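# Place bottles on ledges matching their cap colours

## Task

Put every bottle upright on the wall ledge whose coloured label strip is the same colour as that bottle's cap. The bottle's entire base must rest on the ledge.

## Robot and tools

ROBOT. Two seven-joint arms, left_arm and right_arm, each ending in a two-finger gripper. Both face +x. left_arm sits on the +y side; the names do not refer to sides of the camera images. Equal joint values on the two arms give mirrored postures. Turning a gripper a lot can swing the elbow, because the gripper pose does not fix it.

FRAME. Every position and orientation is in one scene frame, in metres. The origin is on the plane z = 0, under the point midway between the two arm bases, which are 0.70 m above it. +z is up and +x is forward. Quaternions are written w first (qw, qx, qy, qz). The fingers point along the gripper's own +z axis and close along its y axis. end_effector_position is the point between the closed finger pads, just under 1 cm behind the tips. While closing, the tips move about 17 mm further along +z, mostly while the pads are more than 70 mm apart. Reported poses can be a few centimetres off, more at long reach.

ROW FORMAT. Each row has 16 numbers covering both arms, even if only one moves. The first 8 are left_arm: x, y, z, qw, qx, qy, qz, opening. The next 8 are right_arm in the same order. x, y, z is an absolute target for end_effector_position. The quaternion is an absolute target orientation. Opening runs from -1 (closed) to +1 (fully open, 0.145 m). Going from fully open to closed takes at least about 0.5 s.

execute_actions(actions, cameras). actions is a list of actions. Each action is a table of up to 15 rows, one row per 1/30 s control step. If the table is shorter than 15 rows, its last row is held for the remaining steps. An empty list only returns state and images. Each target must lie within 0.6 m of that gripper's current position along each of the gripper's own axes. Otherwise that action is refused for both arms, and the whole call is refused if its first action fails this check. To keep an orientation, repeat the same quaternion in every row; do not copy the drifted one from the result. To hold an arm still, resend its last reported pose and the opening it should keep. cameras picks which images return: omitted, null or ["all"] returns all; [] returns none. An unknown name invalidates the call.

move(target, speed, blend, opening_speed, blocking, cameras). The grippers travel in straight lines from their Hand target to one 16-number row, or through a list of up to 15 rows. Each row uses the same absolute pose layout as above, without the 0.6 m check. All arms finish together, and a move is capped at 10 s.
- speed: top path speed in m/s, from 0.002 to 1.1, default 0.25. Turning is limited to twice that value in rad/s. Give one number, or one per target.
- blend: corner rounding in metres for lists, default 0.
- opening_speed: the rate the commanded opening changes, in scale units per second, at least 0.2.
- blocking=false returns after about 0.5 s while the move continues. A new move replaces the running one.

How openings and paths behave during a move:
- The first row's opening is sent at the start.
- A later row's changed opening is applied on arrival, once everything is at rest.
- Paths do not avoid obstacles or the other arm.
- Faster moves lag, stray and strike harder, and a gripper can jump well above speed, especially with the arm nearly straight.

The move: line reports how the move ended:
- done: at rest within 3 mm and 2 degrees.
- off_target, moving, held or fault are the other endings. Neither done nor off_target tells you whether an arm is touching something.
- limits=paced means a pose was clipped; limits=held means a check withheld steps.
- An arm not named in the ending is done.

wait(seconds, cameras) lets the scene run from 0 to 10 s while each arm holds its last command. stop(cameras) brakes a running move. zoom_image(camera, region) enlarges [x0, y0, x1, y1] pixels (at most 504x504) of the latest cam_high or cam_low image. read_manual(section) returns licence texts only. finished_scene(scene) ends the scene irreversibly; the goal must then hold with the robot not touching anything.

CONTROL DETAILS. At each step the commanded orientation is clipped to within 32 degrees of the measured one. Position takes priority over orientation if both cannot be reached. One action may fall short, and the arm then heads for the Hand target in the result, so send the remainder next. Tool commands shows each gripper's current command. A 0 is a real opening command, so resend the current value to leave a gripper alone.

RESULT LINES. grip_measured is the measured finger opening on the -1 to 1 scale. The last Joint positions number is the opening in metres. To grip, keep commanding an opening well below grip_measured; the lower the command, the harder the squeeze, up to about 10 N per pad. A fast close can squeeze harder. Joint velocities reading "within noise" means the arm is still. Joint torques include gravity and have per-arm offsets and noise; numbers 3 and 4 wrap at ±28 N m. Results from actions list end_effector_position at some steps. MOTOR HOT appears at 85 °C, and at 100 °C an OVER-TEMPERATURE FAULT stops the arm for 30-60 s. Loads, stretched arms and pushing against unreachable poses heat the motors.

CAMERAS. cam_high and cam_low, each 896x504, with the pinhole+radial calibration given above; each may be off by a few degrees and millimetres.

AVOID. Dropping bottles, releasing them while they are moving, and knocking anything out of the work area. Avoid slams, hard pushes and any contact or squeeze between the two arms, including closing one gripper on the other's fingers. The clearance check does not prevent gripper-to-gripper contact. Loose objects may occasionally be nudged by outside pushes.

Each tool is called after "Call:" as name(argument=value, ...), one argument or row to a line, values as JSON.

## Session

Call:
execute_actions(
  actions=[],
)

Call:
zoom_image(
  camera="cam_high",
  region=[420, 190, 700, 420],
)

Call:
zoom_image(
  camera="cam_low",
  region=[320, 120, 640, 400],
)

Scene clock: 0.00 s.
left_arm: end_effector_position=(+0.2239, +0.1828, +0.6144) grip_measured=+1.00 end_effector_quat_wxyz=(-0.319, +0.395, -0.515, +0.691) | right_arm: end_effector_position=(+0.4009, -0.1655, +0.3728) grip_measured=+1.00 end_effector_quat_wxyz=(+0.260, +0.265, +0.837, +0.401)
Joint positions: left_arm=[-1.106 0.942 0.535 2.339 -0.48 -0.199 -0.367 0.145] | right_arm=[0.583 0.619 -0.841 0.925 -1.182 -0.496 -0.047 0.145]
Joint velocities: within noise
Joint torques (N m): no reading
Motor temperatures (°C): left_arm=[20 21 22 20 21 23 21] | right_arm=[20 22 21 19 20 19 21]
Hand target: left_arm +0.2239, +0.1828, +0.6144; -0.319, +0.395, -0.515, +0.691 | right_arm +0.4009, -0.1655, +0.3728; +0.260, +0.265, +0.837, +0.401
Tool commands: left_gripper/opening=+1.0 right_gripper/opening=+1.0

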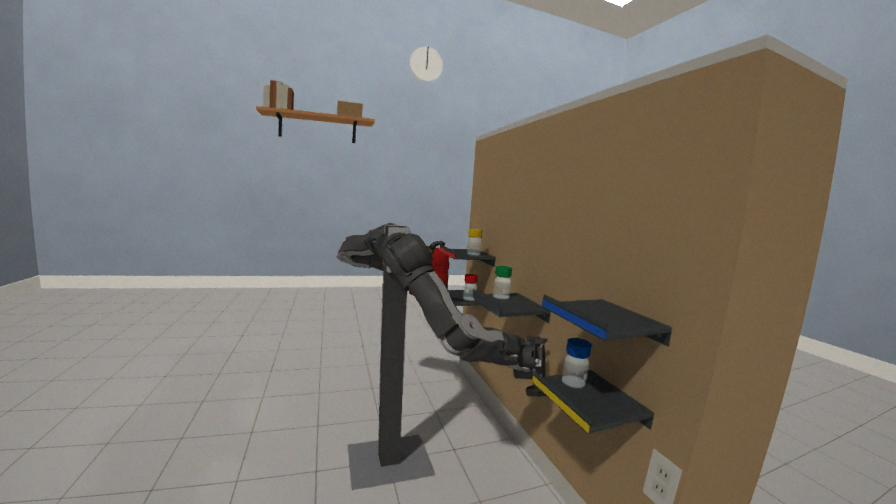

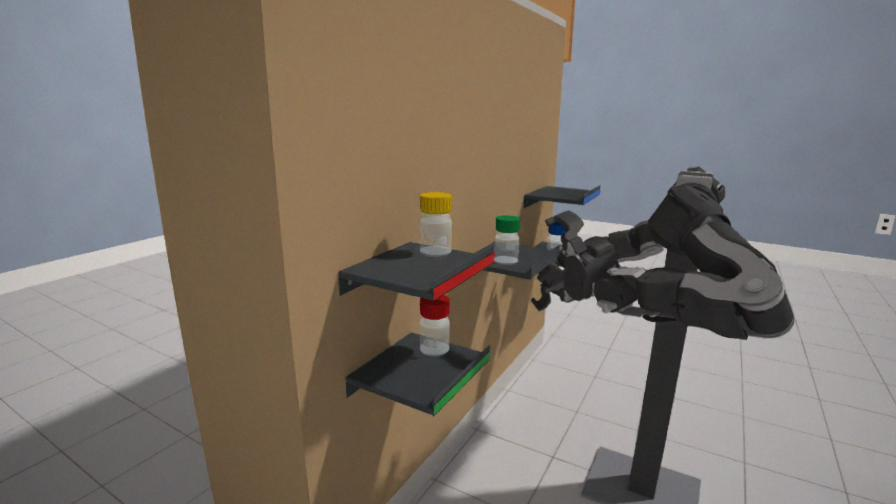

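Scaled by 1.800 from the camera's 896x504 image, which has a finer 1280x720 frame.

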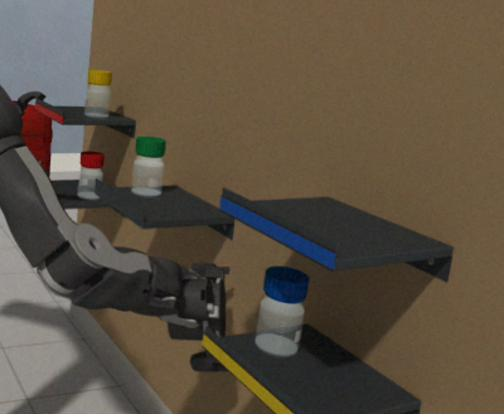

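Scaled by 1.575 from the camera's 896x504 image, which has a finer 1280x720 frame.

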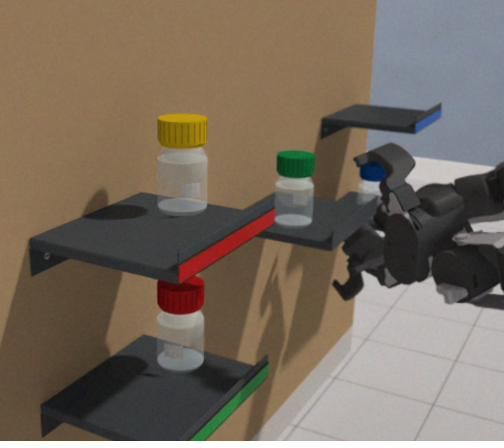

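Call:
move(
  target=[
    [0.23,0.22,0.53,0,0.7071,0,0.7071,1,0.26,-0.2,0.38,0,0.7071,0,0.7071,1],
  ],
  speed=0.4,
)

Scene clock: 29.33 s.
left_arm: end_effector_position=(+0.2300, +0.2199, +0.5322) grip_measured=+1.00 end_effector_quat_wxyz=(-0.001, +0.705, +0.000, +0.709) | right_arm: end_effector_position=(+0.2596, -0.2000, +0.3792) grip_measured=+1.00 end_effector_quat_wxyz=(+0.001, +0.708, +0.000, +0.707)
Joint positions: left_arm=[-0.866 0.734 0.068 2.24 0.525 -0.283 -0.404 0.145] | right_arm=[-0.387 0.331 -0.188 1.392 0.278 -0.612 -0.144 0.145]
Joint velocities: within noise
Joint torques (N m): left_arm=[0.22 2.68 0.55 3.44 -0.01 -0.67 0.19] | right_arm=[0.94 2.39 1.1 4.12 0.11 -0.39 0.07]
Motor temperatures (°C): left_arm=[20 21 22 21 21 23 21] | right_arm=[22 23 22 19 20 19 21]
Hand target: left_arm +0.2300, +0.2200, +0.5300; +0.000, +0.707, +0.000, +0.707 | right_arm +0.2600, -0.2000, +0.3801; +0.000, +0.707, +0.000, +0.707
Off the commanded pose: left_arm 0.002 m, 0 deg | right_arm 0.001 m, 0 deg.
move: done

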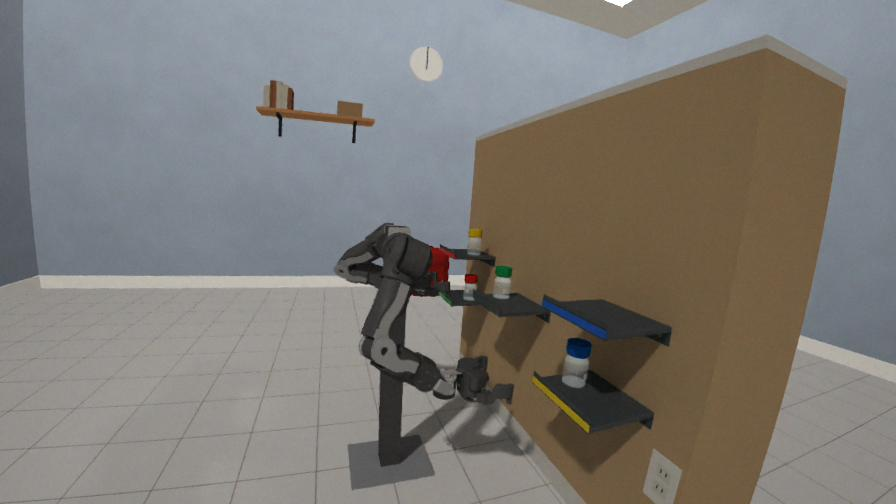

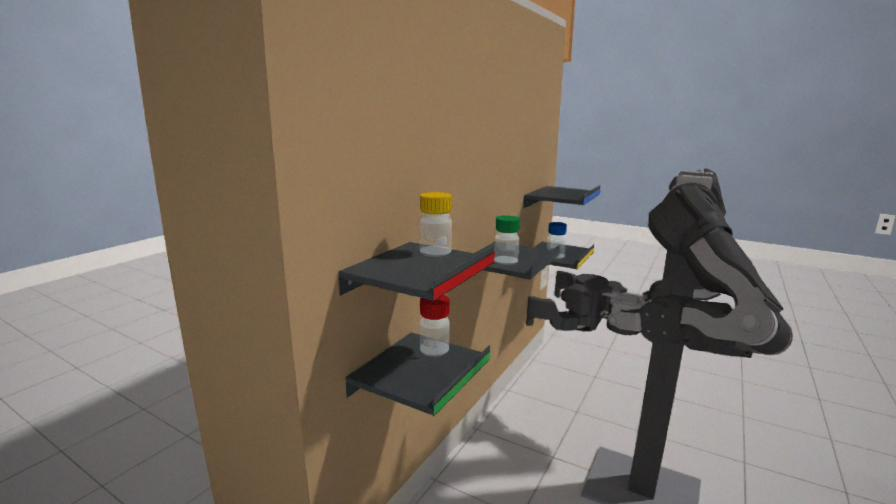

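Call:
move(
  target=[
    [0.285,0.074,0.593,0.1228,0.6964,-0.1228,0.6964,1,0.25,-0.352,0.493,0,0.7071,0,0.7071,1],
    [0.389,0.0355,0.591,0.1228,0.6964,-0.1228,0.6964,1,0.394,-0.353,0.491,0,0.7071,0,0.7071,1],
  ],
  speed=[0.25,0.15],
)

Call:
zoom_image(
  camera="cam_high",
  region=[440, 220, 680, 440],
)

Call:
zoom_image(
  camera="cam_low",
  region=[440, 160, 660, 320],
)

Scene clock: 40.07 s.
left_arm: end_effector_position=(+0.3892, +0.0366, +0.5934) grip_measured=+1.00 end_effector_quat_wxyz=(+0.121, +0.695, -0.121, +0.699) | right_arm: end_effector_position=(+0.3946, -0.3545, +0.4942) grip_measured=+1.00 end_effector_quat_wxyz=(+0.002, +0.703, -0.003, +0.711)
Joint positions: left_arm=[0.436 0.33 -0.621 1.837 0.551 0.398 -0.388 0.145] | right_arm=[0.187 0.848 -0.261 1.136 0.919 -0.297 0.163 0.145]
Joint velocities: within noise
Joint torques (N m): left_arm=[6.63 -0.09 0.99 3.69 -0.01 -0.66 0.19] | right_arm=[3.94 6.58 2.13 2.44 0.15 -0.32 0.18]
Motor temperatures (°C): left_arm=[20 21 22 21 21 24 21] | right_arm=[21 23 22 20 20 19 21]
Hand target: left_arm +0.3890, +0.0355, +0.5910; +0.123, +0.696, -0.123, +0.696 | right_arm +0.3940, -0.3530, +0.4910; +0.000, +0.707, +0.000, +0.707
Off the commanded pose: left_arm 0.003 m, 0 deg | right_arm 0.004 m, 1 deg.
move: off_target (right_arm)

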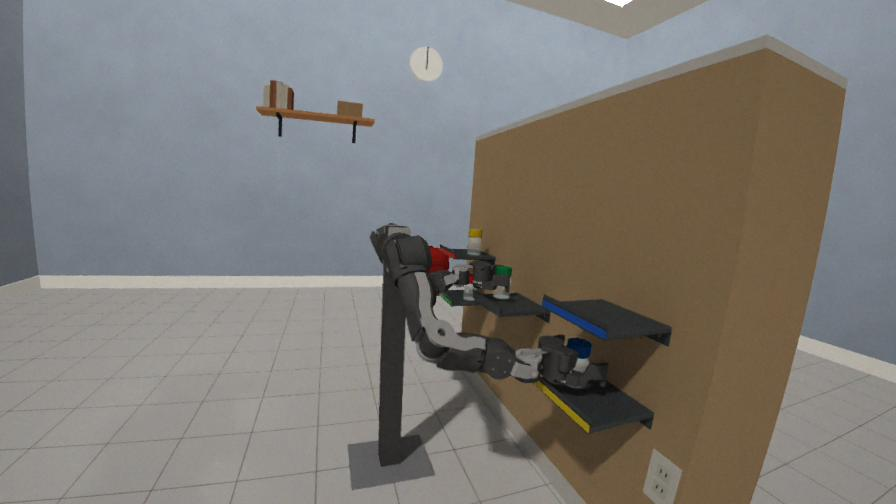

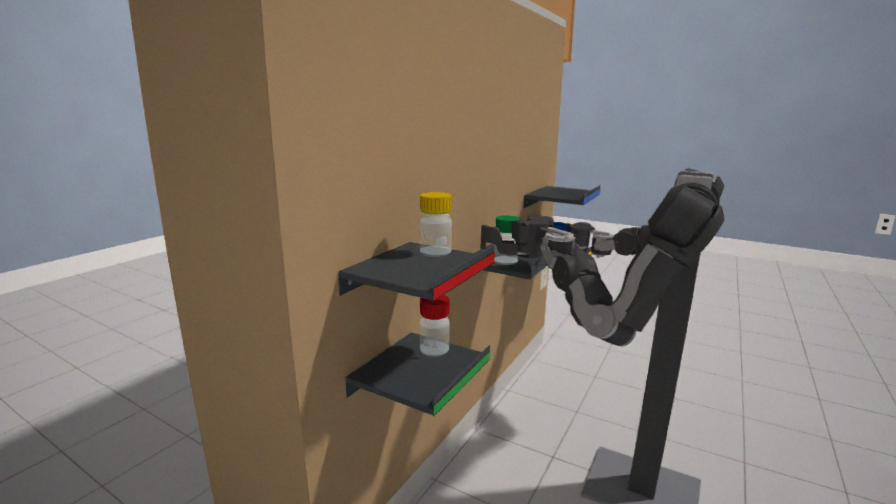

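Scaled by 2.100 from the camera's 896x504 image, which has a finer 1280x720 frame.

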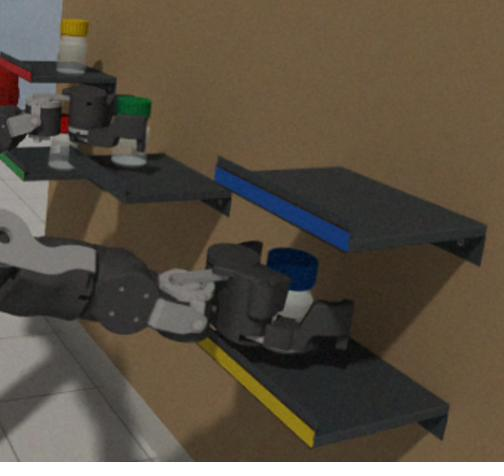

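Scaled by 2.291 from the camera's 896x504 image, which has a finer 1280x720 frame.

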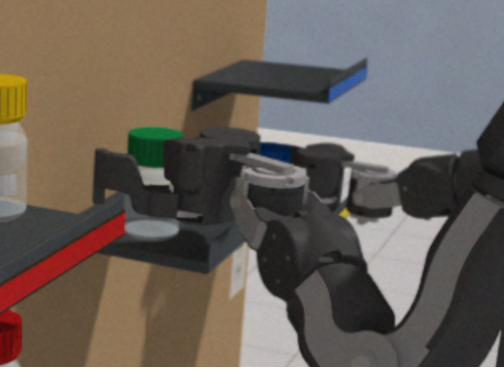

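Call:
move(
  target=[
    [0.389,0.0355,0.591,0.1228,0.6964,-0.1228,0.6964,-0.8,0.394,-0.353,0.491,0,0.7071,0,0.7071,-0.8],
  ],
  speed=0.1,
  opening_speed=1.2,
  cameras=[],
)

Call:
move(
  target=[
    [0.389,0.0355,0.62,0.1228,0.6964,-0.1228,0.6964,-0.8,0.393,-0.353,0.532,0,0.7071,0,0.7071,-0.8],
    [0.38,0.2,0.62,0,0.7071,0,0.7071,-0.8,0.39,-0.205,0.535,0,0.7071,0,0.7071,-0.8],
  ],
  speed=[0.1,0.2],
)

Call:
zoom_image(
  camera="cam_high",
  region=[440, 220, 680, 440],
)

Scene clock: 59.53 s.
left_arm: end_effector_position=(+0.3893, +0.0366, +0.5937) grip_measured=-0.56 end_effector_quat_wxyz=(+0.121, +0.694, -0.121, +0.699) | right_arm: end_effector_position=(+0.3946, -0.3541, +0.4941) grip_measured=-0.55 end_effector_quat_wxyz=(+0.001, +0.703, -0.002, +0.711)
Joint positions: left_arm=[0.436 0.33 -0.621 1.837 0.552 0.396 -0.389 0.033] | right_arm=[0.187 0.848 -0.261 1.136 0.918 -0.297 0.165 0.034]
Joint velocities: within noise
Joint torques (N m): left_arm=[6.71 -0.04 0.85 3.74 -0.02 -0.64 0.19] | right_arm=[4.02 6.37 2.32 2.36 0.16 -0.32 0.13]
Motor temperatures (°C): left_arm=[22 21 22 22 21 24 21] | right_arm=[21 24 22 20 20 19 21]
Hand target: left_arm +0.3890, +0.0355, +0.5911; +0.123, +0.696, -0.123, +0.696 | right_arm +0.3940, -0.3530, +0.4911; +0.000, +0.707, +0.000, +0.707
Off the commanded pose: left_arm 0.003 m, 1 deg | right_arm 0.003 m, 1 deg.
move: done
No camera images: "cameras" was empty.

Scene clock: 61.27 s.
left_arm: end_effector_position=(+0.3800, +0.2011, +0.6196) grip_measured=-0.56 end_effector_quat_wxyz=(-0.003, +0.709, +0.000, +0.705) | right_arm: end_effector_position=(+0.3894, -0.2035, +0.5327) grip_measured=-0.55 end_effector_quat_wxyz=(-0.004, +0.710, +0.001, +0.704)
Joint positions: left_arm=[0.23 0.584 -0.149 2.007 0.695 0.502 -0.407 0.033] | right_arm=[0.166 0.677 -0.405 1.728 0.693 0.036 -0.407 0.034]
Joint velocities: within noise
Joint torques (N m): left_arm=[5.74 2.55 1.46 3.89 -0.08 -0.9 0.21] | right_arm=[4.79 3.42 3.44 3.47 -0.28 -0.49 -0.15]
Motor temperatures (°C): left_arm=[22 21 22 22 21 24 21] | right_arm=[22 24 22 20 20 19 21]
Hand target: left_arm +0.3800, +0.2000, +0.6200; +0.000, +0.707, +0.000, +0.707 | right_arm +0.3900, -0.2051, +0.5350; +0.000, +0.707, +0.000, +0.707
Off the commanded pose: left_arm 0.001 m, 0 deg | right_arm 0.003 m, 1 deg.
move: done

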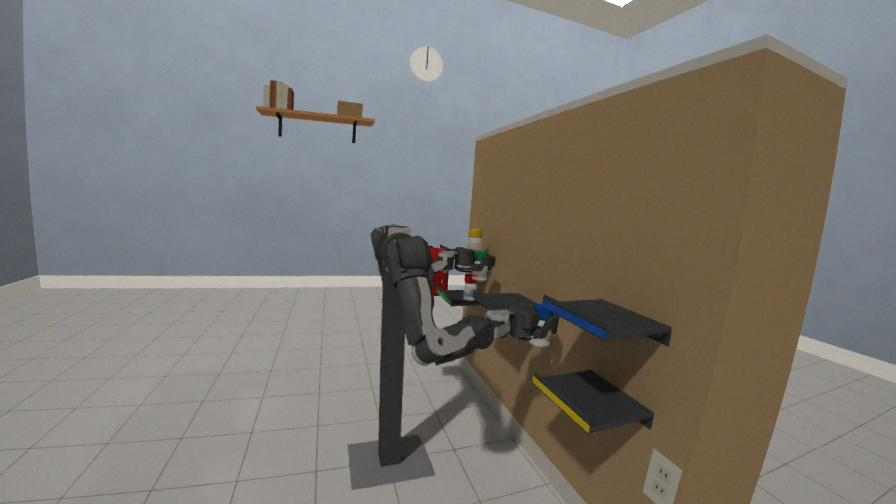

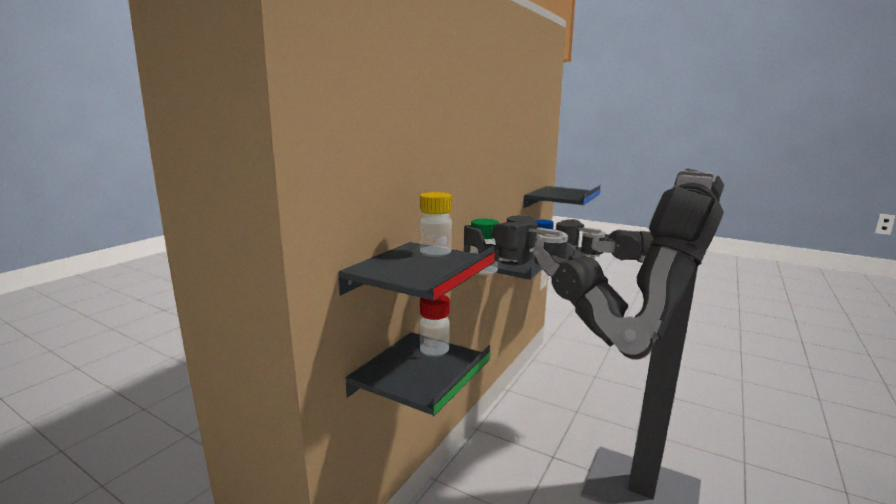

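Scaled by 2.100 from the camera's 896x504 image, which has a finer 1280x720 frame.

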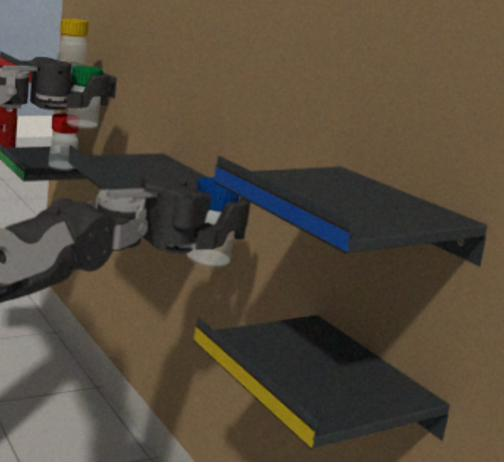

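Call:
move(
  target=[
    [0.23,0.21,0.56,0,0.7071,0,0.7071,-0.8,0.39,-0.205,0.74,0,0.7071,0,0.7071,-0.8],
    [0.23,0.452,0.532,0,0.7071,0,0.7071,-0.8,0.392,-0.36,0.737,0,0.7071,0,0.7071,-0.8],
    [0.39,0.452,0.53,0,0.7071,0,0.7071,-0.8,0.392,-0.36,0.703,0,0.7071,0,0.7071,-0.8],
  ],
  speed=[0.2,0.25,0.15],
  blend=[0.01,0.01,0],
)

Call:
zoom_image(
  camera="cam_high",
  region=[440, 220, 680, 440],
)

Call:
zoom_image(
  camera="cam_low",
  region=[320, 180, 620, 430],
)

Scene clock: 76.50 s.
left_arm: end_effector_position=(+0.3900, +0.4529, +0.5297) grip_measured=-0.56 end_effector_quat_wxyz=(-0.001, +0.709, +0.001, +0.705) | right_arm: end_effector_position=(+0.3925, -0.3605, +0.6980) grip_measured=-0.56 end_effector_quat_wxyz=(+0.001, +0.714, -0.001, +0.700)
Joint positions: left_arm=[0.43 0.933 -0.138 0.694 0.923 -0.213 0.613 0.033] | right_arm=[0.362 1.208 0.006 1.569 1.207 0.387 0 0.034]
Joint velocities: within noise
Joint torques (N m): left_arm=[6.34 7.37 1.88 3 0.53 -0.74 0.23] | right_arm=[4.31 6.9 5.83 2.09 0.11 -0.79 0.17]
Motor temperatures (°C): left_arm=[22 21 22 22 21 25 21] | right_arm=[22 23 23 20 20 20 21]
Hand target: left_arm +0.3900, +0.4520, +0.5299; +0.000, +0.707, +0.000, +0.707 | right_arm +0.3920, -0.3600, +0.7030; +0.000, +0.707, +0.000, +0.707
Off the commanded pose: left_arm 0.001 m, 0 deg | right_arm 0.005 m, 1 deg.
move: off_target (right_arm)

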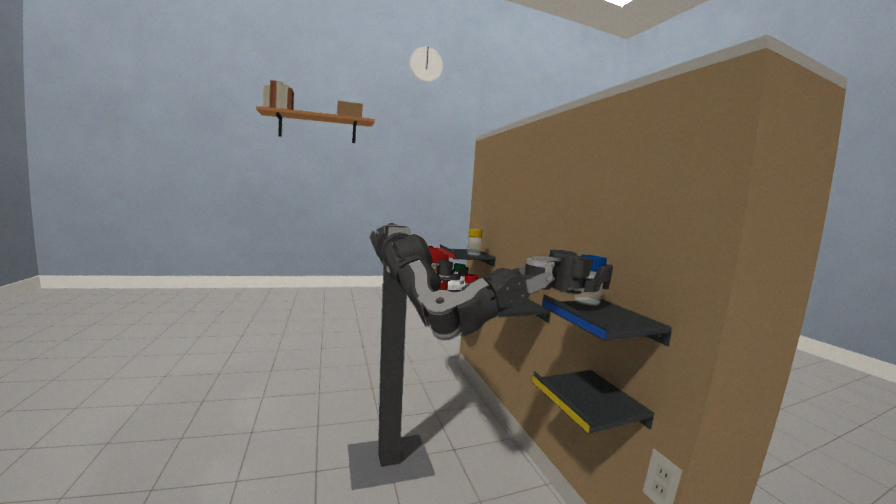

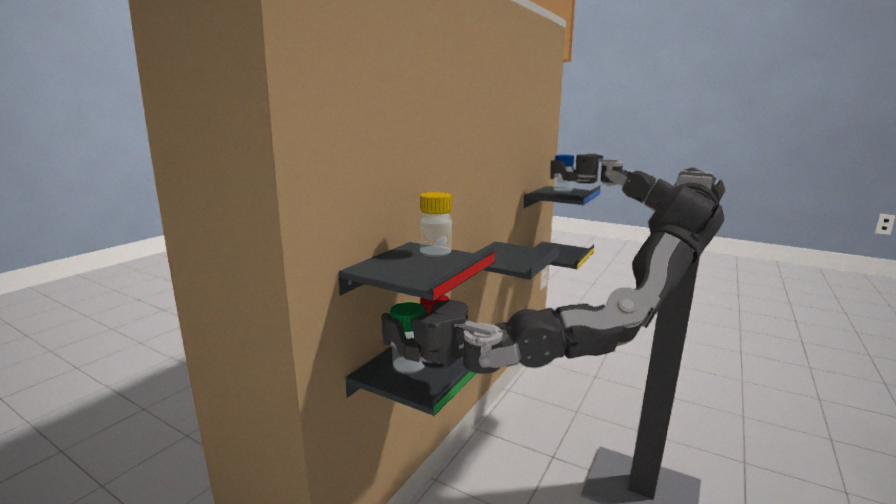

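Scaled by 2.100 from the camera's 896x504 image, which has a finer 1280x720 frame.

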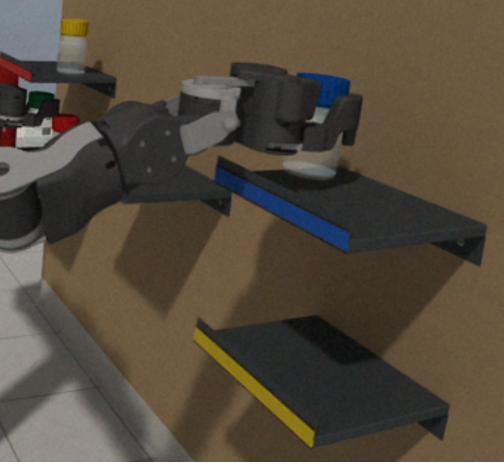

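Scaled by 1.680 from the camera's 896x504 image, which has a finer 1280x720 frame.

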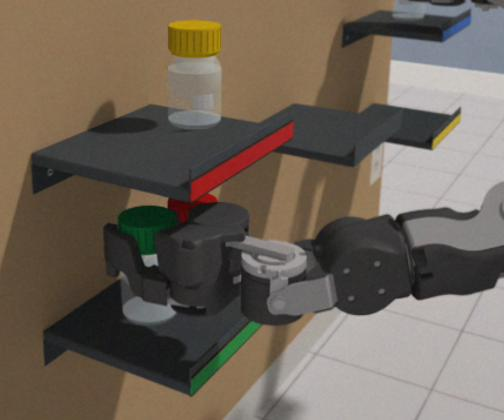

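Call:
move(
  target=[
    [0.39,0.452,0.507,0,0.7071,0,0.7071,-0.8,0.392,-0.36,0.692,0,0.7071,0,0.7071,-0.8],
    [0.39,0.452,0.497,0,0.7071,0,0.7071,-0.8,0.392,-0.36,0.684,0,0.7071,0,0.7071,-0.8],
  ],
  speed=[0.06,0.04],
)

Call:
zoom_image(
  camera="cam_high",
  region=[440, 220, 680, 440],
)

Call:
zoom_image(
  camera="cam_low",
  region=[320, 180, 620, 430],
)

Scene clock: 86.03 s.
left_arm: end_effector_position=(+0.3902, +0.4553, +0.5044) grip_measured=-0.56 end_effector_quat_wxyz=(-0.005, +0.700, +0.001, +0.714) | right_arm: end_effector_position=(+0.3919, -0.3607, +0.6861) grip_measured=-0.56 end_effector_quat_wxyz=(+0.002, +0.705, -0.001, +0.709)
Joint positions: left_arm=[0.534 0.855 -0.176 0.467 0.891 -0.356 0.713 0.033] | right_arm=[0.288 1.204 0.015 1.571 1.201 0.297 0.002 0.034]
Joint velocities: within noise
Joint torques (N m): left_arm=[6.11 5.74 0.06 2.22 0.27 -0.24 0.22] | right_arm=[3.23 7.03 3.93 1.72 0.15 -0.44 0.13]
Motor temperatures (°C): left_arm=[23 23 23 22 21 25 21] | right_arm=[22 24 23 20 20 20 21]
Hand target: left_arm +0.3899, +0.4520, +0.4970; +0.000, +0.707, +0.000, +0.707 | right_arm +0.3920, -0.3600, +0.6840; +0.000, +0.707, +0.000, +0.707
Off the commanded pose: left_arm 0.008 m, 1 deg | right_arm 0.002 m, 0 deg.
move: off_target (left_arm)

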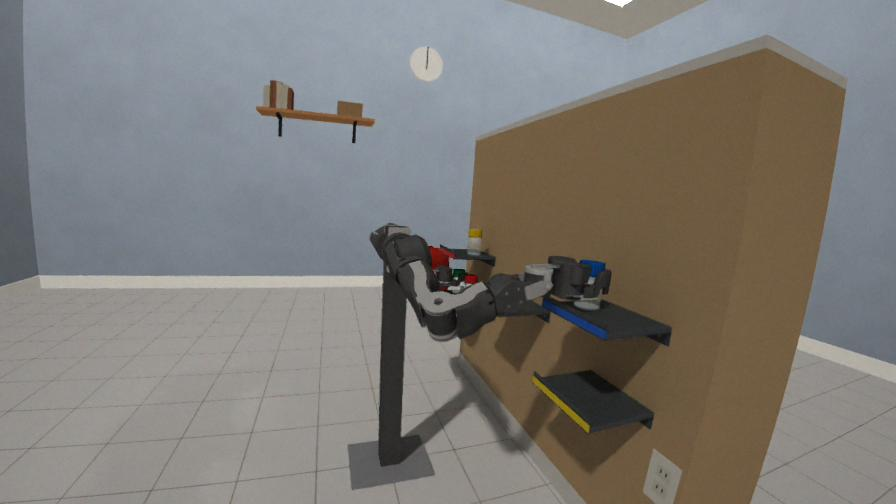

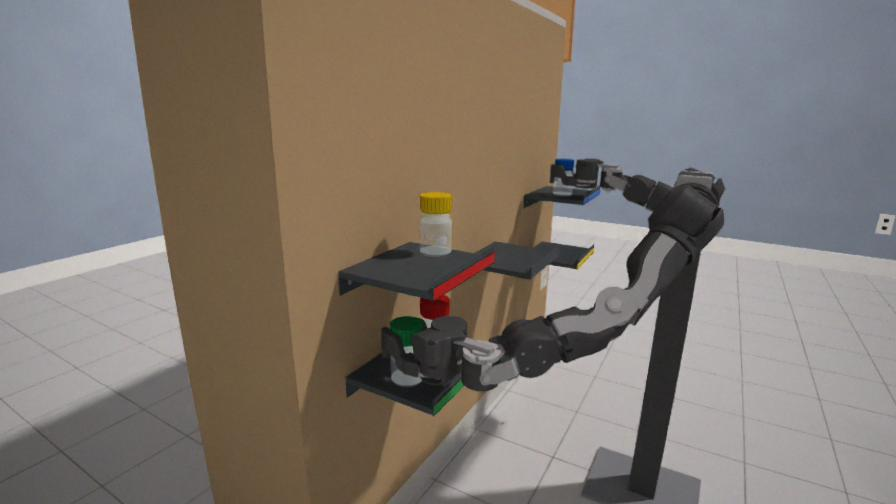

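Scaled by 2.100 from the camera's 896x504 image, which has a finer 1280x720 frame.

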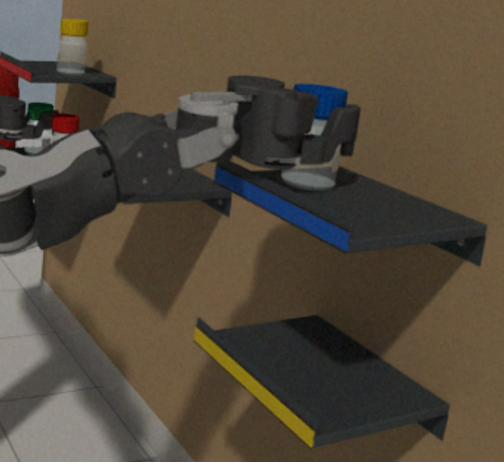

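Scaled by 1.680 from the camera's 896x504 image, which has a finer 1280x720 frame.

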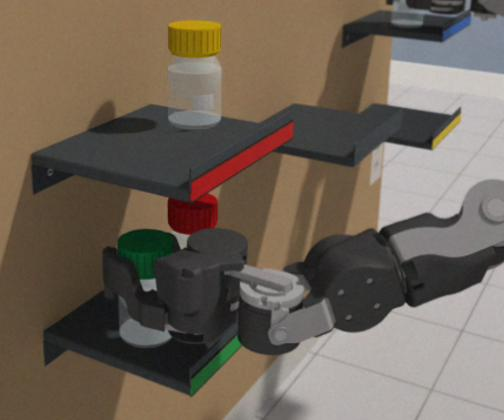

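Call:
move(
  target=[
    [0.39,0.453,0.503,0,0.7071,0,0.7071,-0.8,0.392,-0.36,0.674,0,0.7071,0,0.7071,-0.8],
  ],
  speed=[0.04],
  cameras=[],
)

Scene clock: 93.43 s.
left_arm: end_effector_position=(+0.3908, +0.4525, +0.5046) grip_measured=-0.56 end_effector_quat_wxyz=(+0.000, +0.704, -0.001, +0.710) | right_arm: end_effector_position=(+0.3911, -0.3607, +0.6860) grip_measured=-0.55 end_effector_quat_wxyz=(+0.001, +0.693, +0.000, +0.721)
Joint positions: left_arm=[0.522 0.862 -0.18 0.495 0.894 -0.332 0.707 0.033] | right_arm=[0.257 1.212 0.014 1.571 1.209 0.23 0.003 0.034]
Joint velocities: within noise
Joint torques (N m): left_arm=[5.66 7.74 1.14 4.21 0.48 -0.29 -0.01] | right_arm=[2.33 6.79 1.61 1.09 0.17 0.04 0]
Motor temperatures (°C): left_arm=[23 23 22 22 21 24 21] | right_arm=[22 24 23 20 20 20 21]
Hand target: left_arm +0.3900, +0.4530, +0.5030; +0.000, +0.707, +0.000, +0.707 | right_arm +0.3918, -0.3600, +0.6741; +0.000, +0.707, +0.000, +0.707
Off the commanded pose: left_arm 0.002 m, 0 deg | right_arm 0.012 m, 2 deg.
move: off_target (right_arm)
No camera images: "cameras" was empty.

Call:
move(
  target=[
    [0.39,0.453,0.503,0,0.7071,0,0.7071,-0.8,0.392,-0.36,0.685,0,0.7071,0,0.7071,-0.8],
    [0.39,0.453,0.503,0,0.7071,0,0.7071,0.08,0.392,-0.36,0.685,0,0.7071,0,0.7071,0.1],
    [0.32,0.453,0.505,0,0.7071,0,0.7071,0.08,0.318,-0.36,0.692,0,0.7071,0,0.7071,0.1],
    [0.24,0.43,0.515,0,0.7071,0,0.7071,0.08,0.318,-0.21,0.70,0,0.7071,0,0.7071,0.1],
  ],
  speed=[0.05,0.1,0.15,0.2],
  opening_speed=1,
)

Call:
zoom_image(
  camera="cam_high",
  region=[440, 220, 680, 440],
)

Call:
zoom_image(
  camera="cam_low",
  region=[320, 180, 620, 430],
)

Scene clock: 118.33 s.
left_arm: end_effector_position=(+0.2398, +0.4301, +0.5138) grip_measured=+0.08 end_effector_quat_wxyz=(+0.000, +0.709, +0.000, +0.705) | right_arm: end_effector_position=(+0.3181, -0.2100, +0.7012) grip_measured=+0.10 end_effector_quat_wxyz=(-0.002, +0.705, +0.000, +0.709)
Joint positions: left_arm=[-0.741 0.885 0.556 1.354 1.126 -0.37 0.557 0.082] | right_arm=[0.241 1.108 -0.03 2.366 1.396 0.47 -0.814 0.083]
Joint velocities: within noise
Joint torques (N m): left_arm=[0.78 5.89 3.17 2.95 0.43 -0.58 0.1] | right_arm=[3.18 4.31 2.44 1.25 -0.23 -0.18 -0.18]
Motor temperatures (°C): left_arm=[22 25 22 22 22 24 21] | right_arm=[21 24 23 19 20 20 21]
Hand target: left_arm +0.2400, +0.4300, +0.5149; +0.000, +0.707, +0.000, +0.707 | right_arm +0.3180, -0.2100, +0.7001; +0.000, +0.707, +0.000, +0.707
Off the commanded pose: left_arm 0.001 m, 0 deg | right_arm 0.001 m, 0 deg.
move: done

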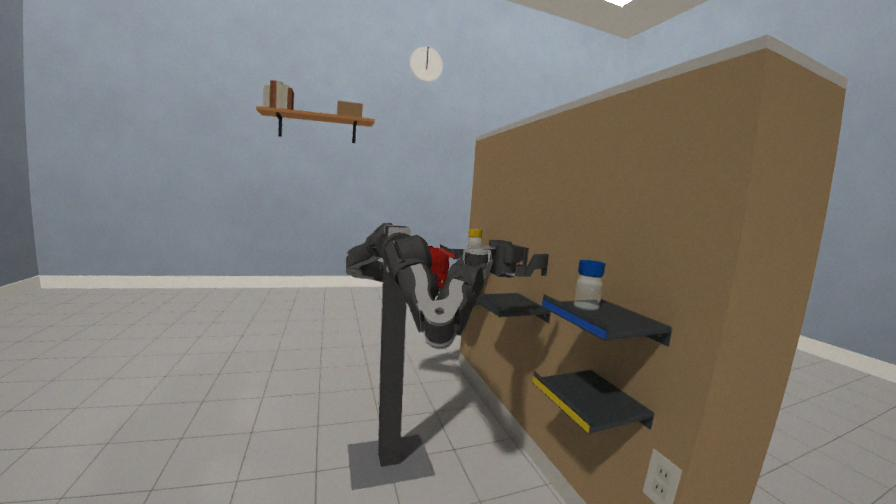

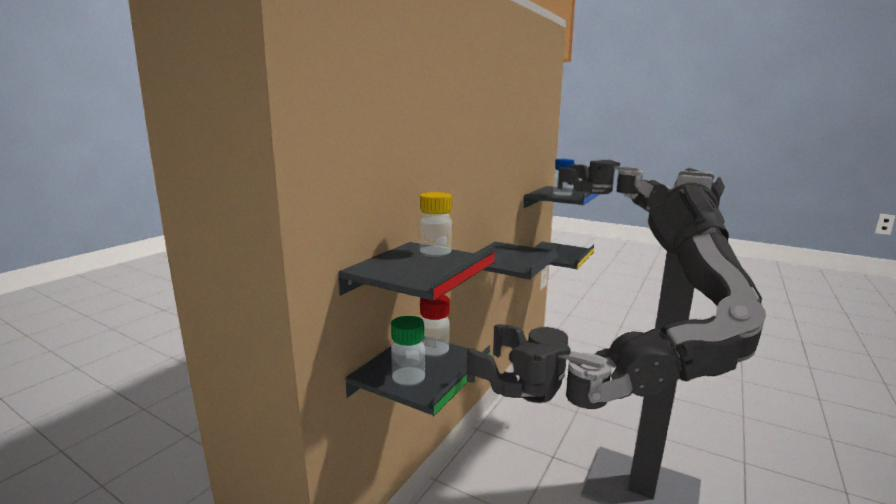

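Scaled by 2.100 from the camera's 896x504 image, which has a finer 1280x720 frame.

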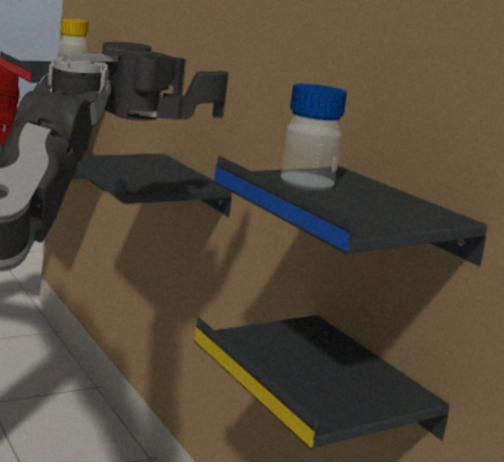

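Scaled by 1.680 from the camera's 896x504 image, which has a finer 1280x720 frame.

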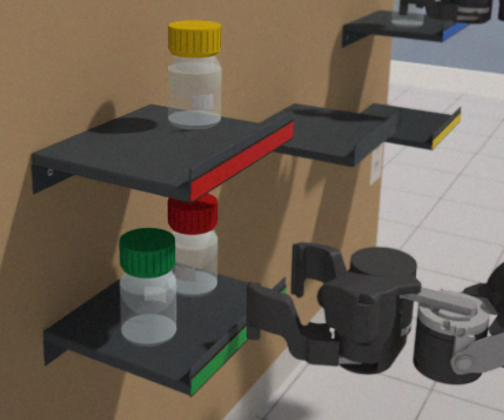

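Call:
move(
  target=[
    [0.235,0.21,0.55,0,0.7071,0,0.7071,0.08,0.318,-0.21,0.66,0,0.7071,0,0.7071,0.1],
    [0.32,0.205,0.705,0,0.7071,0,0.7071,0.08,0.27,-0.21,0.56,0,0.7071,0,0.7071,0.1],
    [0.32,0.338,0.715,0,0.7071,0,0.7071,0.5,0.27,-0.21,0.56,0,0.7071,0,0.7071,0.1],
    [0.394,0.339,0.687,0,0.7071,0,0.7071,0.5,0.27,-0.21,0.56,0,0.7071,0,0.7071,0.1],
  ],
  speed=[0.25,0.2,0.2,0.12],
  blend=[0.02,0.01,0,0],
)

Call:
zoom_image(
  camera="cam_high",
  region=[400, 200, 600, 340],
)

Call:
zoom_image(
  camera="cam_low",
  region=[320, 140, 620, 390],
)

Scene clock: 142.20 s.
left_arm: end_effector_position=(+0.3935, +0.3398, +0.6882) grip_measured=+0.50 end_effector_quat_wxyz=(-0.002, +0.706, +0.001, +0.708) | right_arm: end_effector_position=(+0.2701, -0.2110, +0.5605) grip_measured=+0.10 end_effector_quat_wxyz=(+0.002, +0.707, -0.001, +0.707)
Joint positions: left_arm=[0.334 1.063 0.08 1.651 1.078 0.44 -0.039 0.112] | right_arm=[-0.57 0.952 -0.082 2.281 0.7 -0.131 -0.614 0.083]
Joint velocities: within noise
Joint torques (N m): left_arm=[6.34 6.16 2.11 2.13 0.09 -0.7 0.22] | right_arm=[1.33 3.47 1.57 3.02 -0.29 -0.46 0.17]
Motor temperatures (°C): left_arm=[21 24 23 22 21 24 21] | right_arm=[21 24 22 19 20 20 21]
Hand target: left_arm +0.3940, +0.3390, +0.6869; +0.000, +0.707, +0.000, +0.707 | right_arm +0.2700, -0.2100, +0.5600; +0.000, +0.707, +0.000, +0.707
Off the commanded pose: left_arm 0.002 m, 0 deg | right_arm 0.001 m, 0 deg.
move: done

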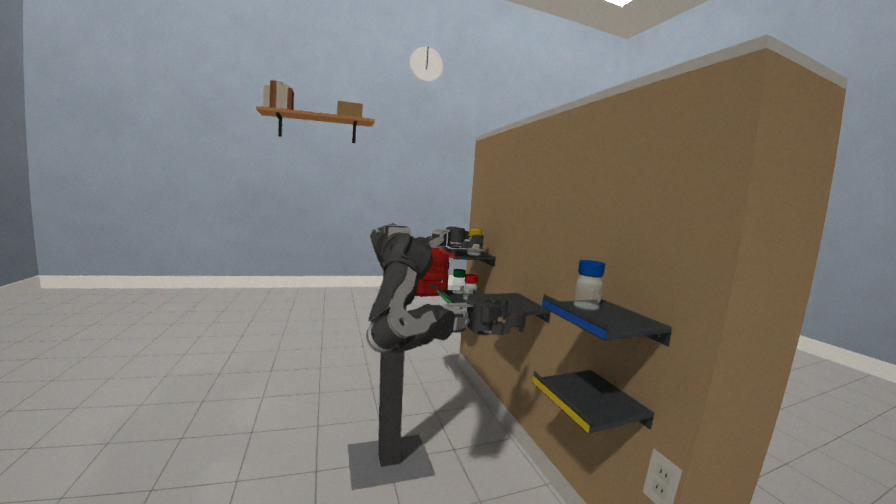

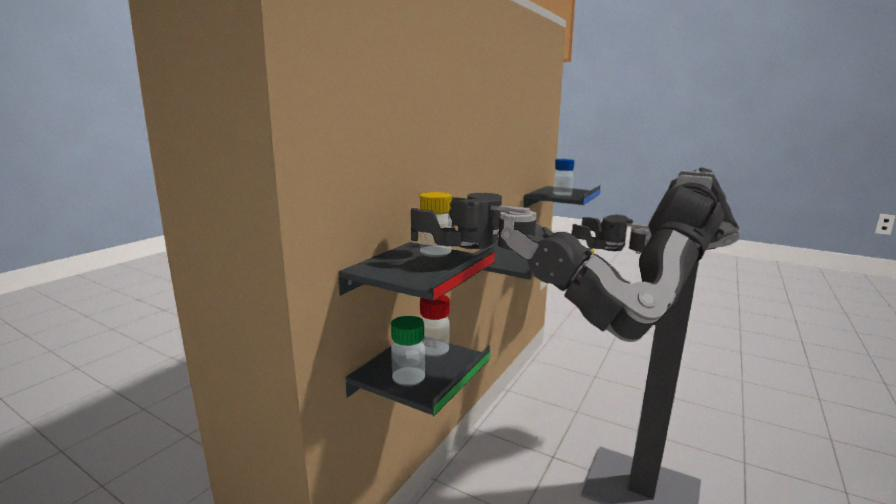

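Scaled by 2.520 from the camera's 896x504 image, which has a finer 1280x720 frame.

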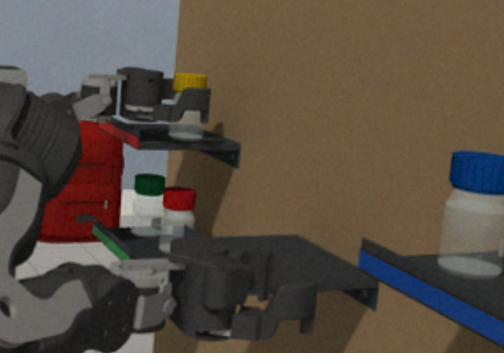

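Scaled by 1.680 from the camera's 896x504 image, which has a finer 1280x720 frame.

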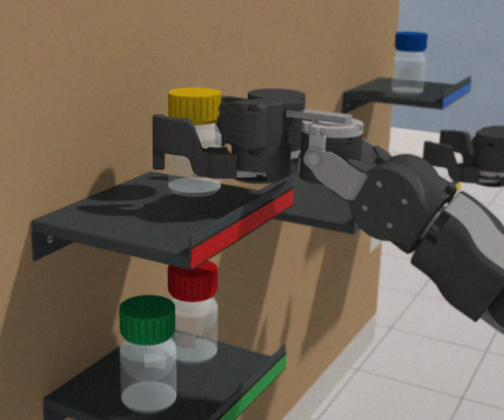

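Call:
move(
  target=[
    [0.394,0.339,0.687,0,0.7071,0,0.7071,-0.8,0.27,-0.21,0.56,0,0.7071,0,0.7071,0.1],
  ],
  speed=0.1,
  opening_speed=1.2,
  cameras=[],
)

Call:
move(
  target=[
    [0.394,0.339,0.722,0,0.7071,0,0.7071,-0.8,0.27,-0.21,0.56,0,0.7071,0,0.7071,0.1],
    [0.385,0.2,0.715,0,0.7071,0,0.7071,-0.8,0.27,-0.21,0.56,0,0.7071,0,0.7071,0.1],
    [0.392,0.005,0.63,0.1228,0.6964,-0.1228,0.6964,-0.8,0.27,-0.21,0.56,0,0.7071,0,0.7071,0.1],
    [0.392,0.005,0.604,0.1228,0.6964,-0.1228,0.6964,-0.8,0.27,-0.21,0.56,0,0.7071,0,0.7071,0.1],
  ],
  speed=[0.1,0.2,0.2,0.08],
  blend=[0.005,0.02,0.005,0],
)

Call:
zoom_image(
  camera="cam_low",
  region=[400, 140, 620, 320],
)

Scene clock: 153.97 s.
left_arm: end_effector_position=(+0.3935, +0.3397, +0.6884) grip_measured=-0.27 end_effector_quat_wxyz=(-0.002, +0.706, +0.001, +0.708) | right_arm: end_effector_position=(+0.2701, -0.2110, +0.5605) grip_measured=+0.10 end_effector_quat_wxyz=(+0.002, +0.707, -0.001, +0.707)
Joint positions: left_arm=[0.334 1.063 0.08 1.651 1.078 0.439 -0.038 0.055] | right_arm=[-0.57 0.952 -0.082 2.281 0.7 -0.131 -0.614 0.083]
Joint velocities: within noise
Joint torques (N m): left_arm=[6.34 6.24 2.09 2.13 0.1 -0.68 0.2] | right_arm=[1.31 3.36 1.58 2.97 -0.3 -0.5 0.16]
Motor temperatures (°C): left_arm=[22 24 23 22 21 24 21] | right_arm=[21 24 22 19 20 20 21]
Hand target: left_arm +0.3940, +0.3390, +0.6869; +0.000, +0.707, +0.000, +0.707 | right_arm +0.2700, -0.2100, +0.5600; +0.000, +0.707, +0.000, +0.707
Off the commanded pose: left_arm 0.002 m, 0 deg | right_arm 0.001 m, 0 deg.
move: done
No camera images: "cameras" was empty.

Scene clock: 156.83 s.
left_arm: end_effector_position=(+0.3920, +0.0057, +0.6033) grip_measured=-0.27 end_effector_quat_wxyz=(+0.121, +0.699, -0.122, +0.694) | right_arm: end_effector_position=(+0.2701, -0.2110, +0.5605) grip_measured=+0.10 end_effector_quat_wxyz=(+0.002, +0.707, -0.001, +0.707)
Joint positions: left_arm=[0.606 0.319 -0.822 1.796 0.697 0.383 -0.591 0.055] | right_arm=[-0.57 0.952 -0.082 2.281 0.7 -0.131 -0.614 0.083]
Joint velocities: within noise
Joint torques (N m): left_arm=[7.87 -0.51 1.48 3.75 -0.3 -0.85 0.21] | right_arm=[1.44 3.44 1.63 2.95 -0.29 -0.48 0.13]
Motor temperatures (°C): left_arm=[23 24 23 22 21 24 21] | right_arm=[21 24 22 19 20 20 21]
Hand target: left_arm +0.3920, +0.0050, +0.6040; +0.123, +0.696, -0.123, +0.696 | right_arm +0.2700, -0.2100, +0.5600; +0.000, +0.707, +0.000, +0.707
Off the commanded pose: left_arm 0.001 m, 0 deg | right_arm 0.001 m, 0 deg.
move: done

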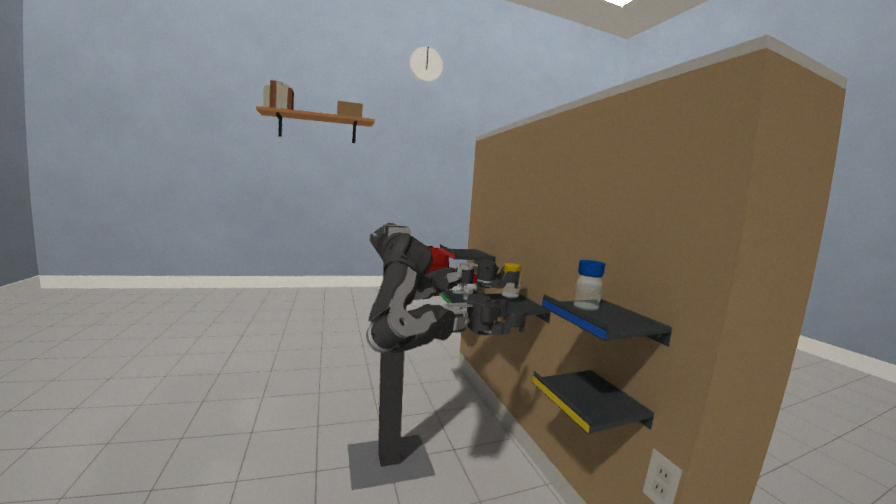

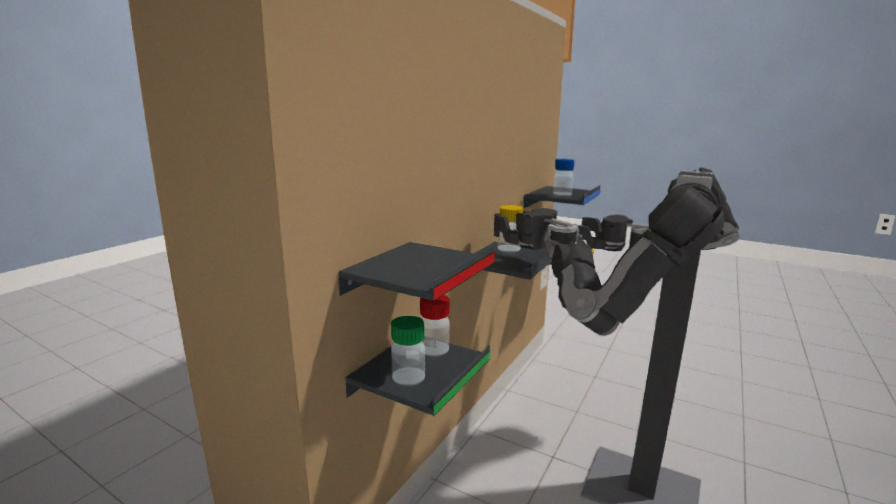

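Scaled by 2.291 from the camera's 896x504 image, which has a finer 1280x720 frame.

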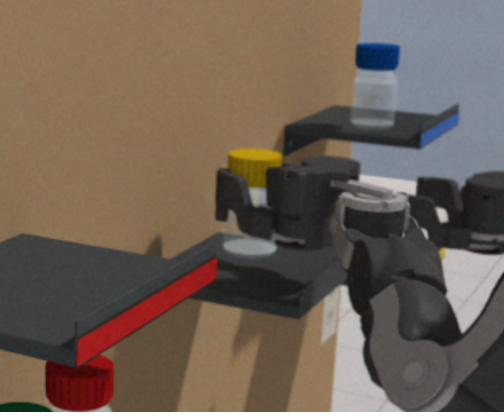

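Lower in two small steps.

Call:
move(
  target=[
    [0.392,0.005,0.591,0.1228,0.6964,-0.1228,0.6964,-0.8,0.27,-0.21,0.56,0,0.7071,0,0.7071,0.1],
    [0.392,0.005,0.582,0.1228,0.6964,-0.1228,0.6964,-0.8,0.27,-0.21,0.56,0,0.7071,0,0.7071,0.1],
  ],
  speed=[0.06,0.04],
  cameras=[],
)

Scene clock: 162.97 s.
left_arm: end_effector_position=(+0.3922, +0.0054, +0.5862) grip_measured=-0.27 end_effector_quat_wxyz=(+0.123, +0.694, -0.120, +0.700) | right_arm: end_effector_position=(+0.2701, -0.2110, +0.5605) grip_measured=+0.10 end_effector_quat_wxyz=(+0.002, +0.707, -0.001, +0.707)
Joint positions: left_arm=[0.575 0.331 -0.855 1.751 0.661 0.286 -0.572 0.055] | right_arm=[-0.57 0.952 -0.082 2.281 0.7 -0.131 -0.614 0.083]
Joint velocities: within noise
Joint torques (N m): left_arm=[6.63 -0.12 1.1 3.17 -0.16 -0.66 0.22] | right_arm=[1.46 3.44 1.59 3.04 -0.28 -0.49 0.16]
Motor temperatures (°C): left_arm=[23 24 23 22 21 25 21] | right_arm=[21 24 22 20 20 20 21]
Hand target: left_arm +0.3919, +0.0049, +0.5820; +0.123, +0.696, -0.123, +0.696 | right_arm +0.2700, -0.2100, +0.5600; +0.000, +0.707, +0.000, +0.707
Off the commanded pose: left_arm 0.004 m, 1 deg | right_arm 0.001 m, 0 deg.
move: off_target (left_arm)
No camera images: "cameras" was empty.


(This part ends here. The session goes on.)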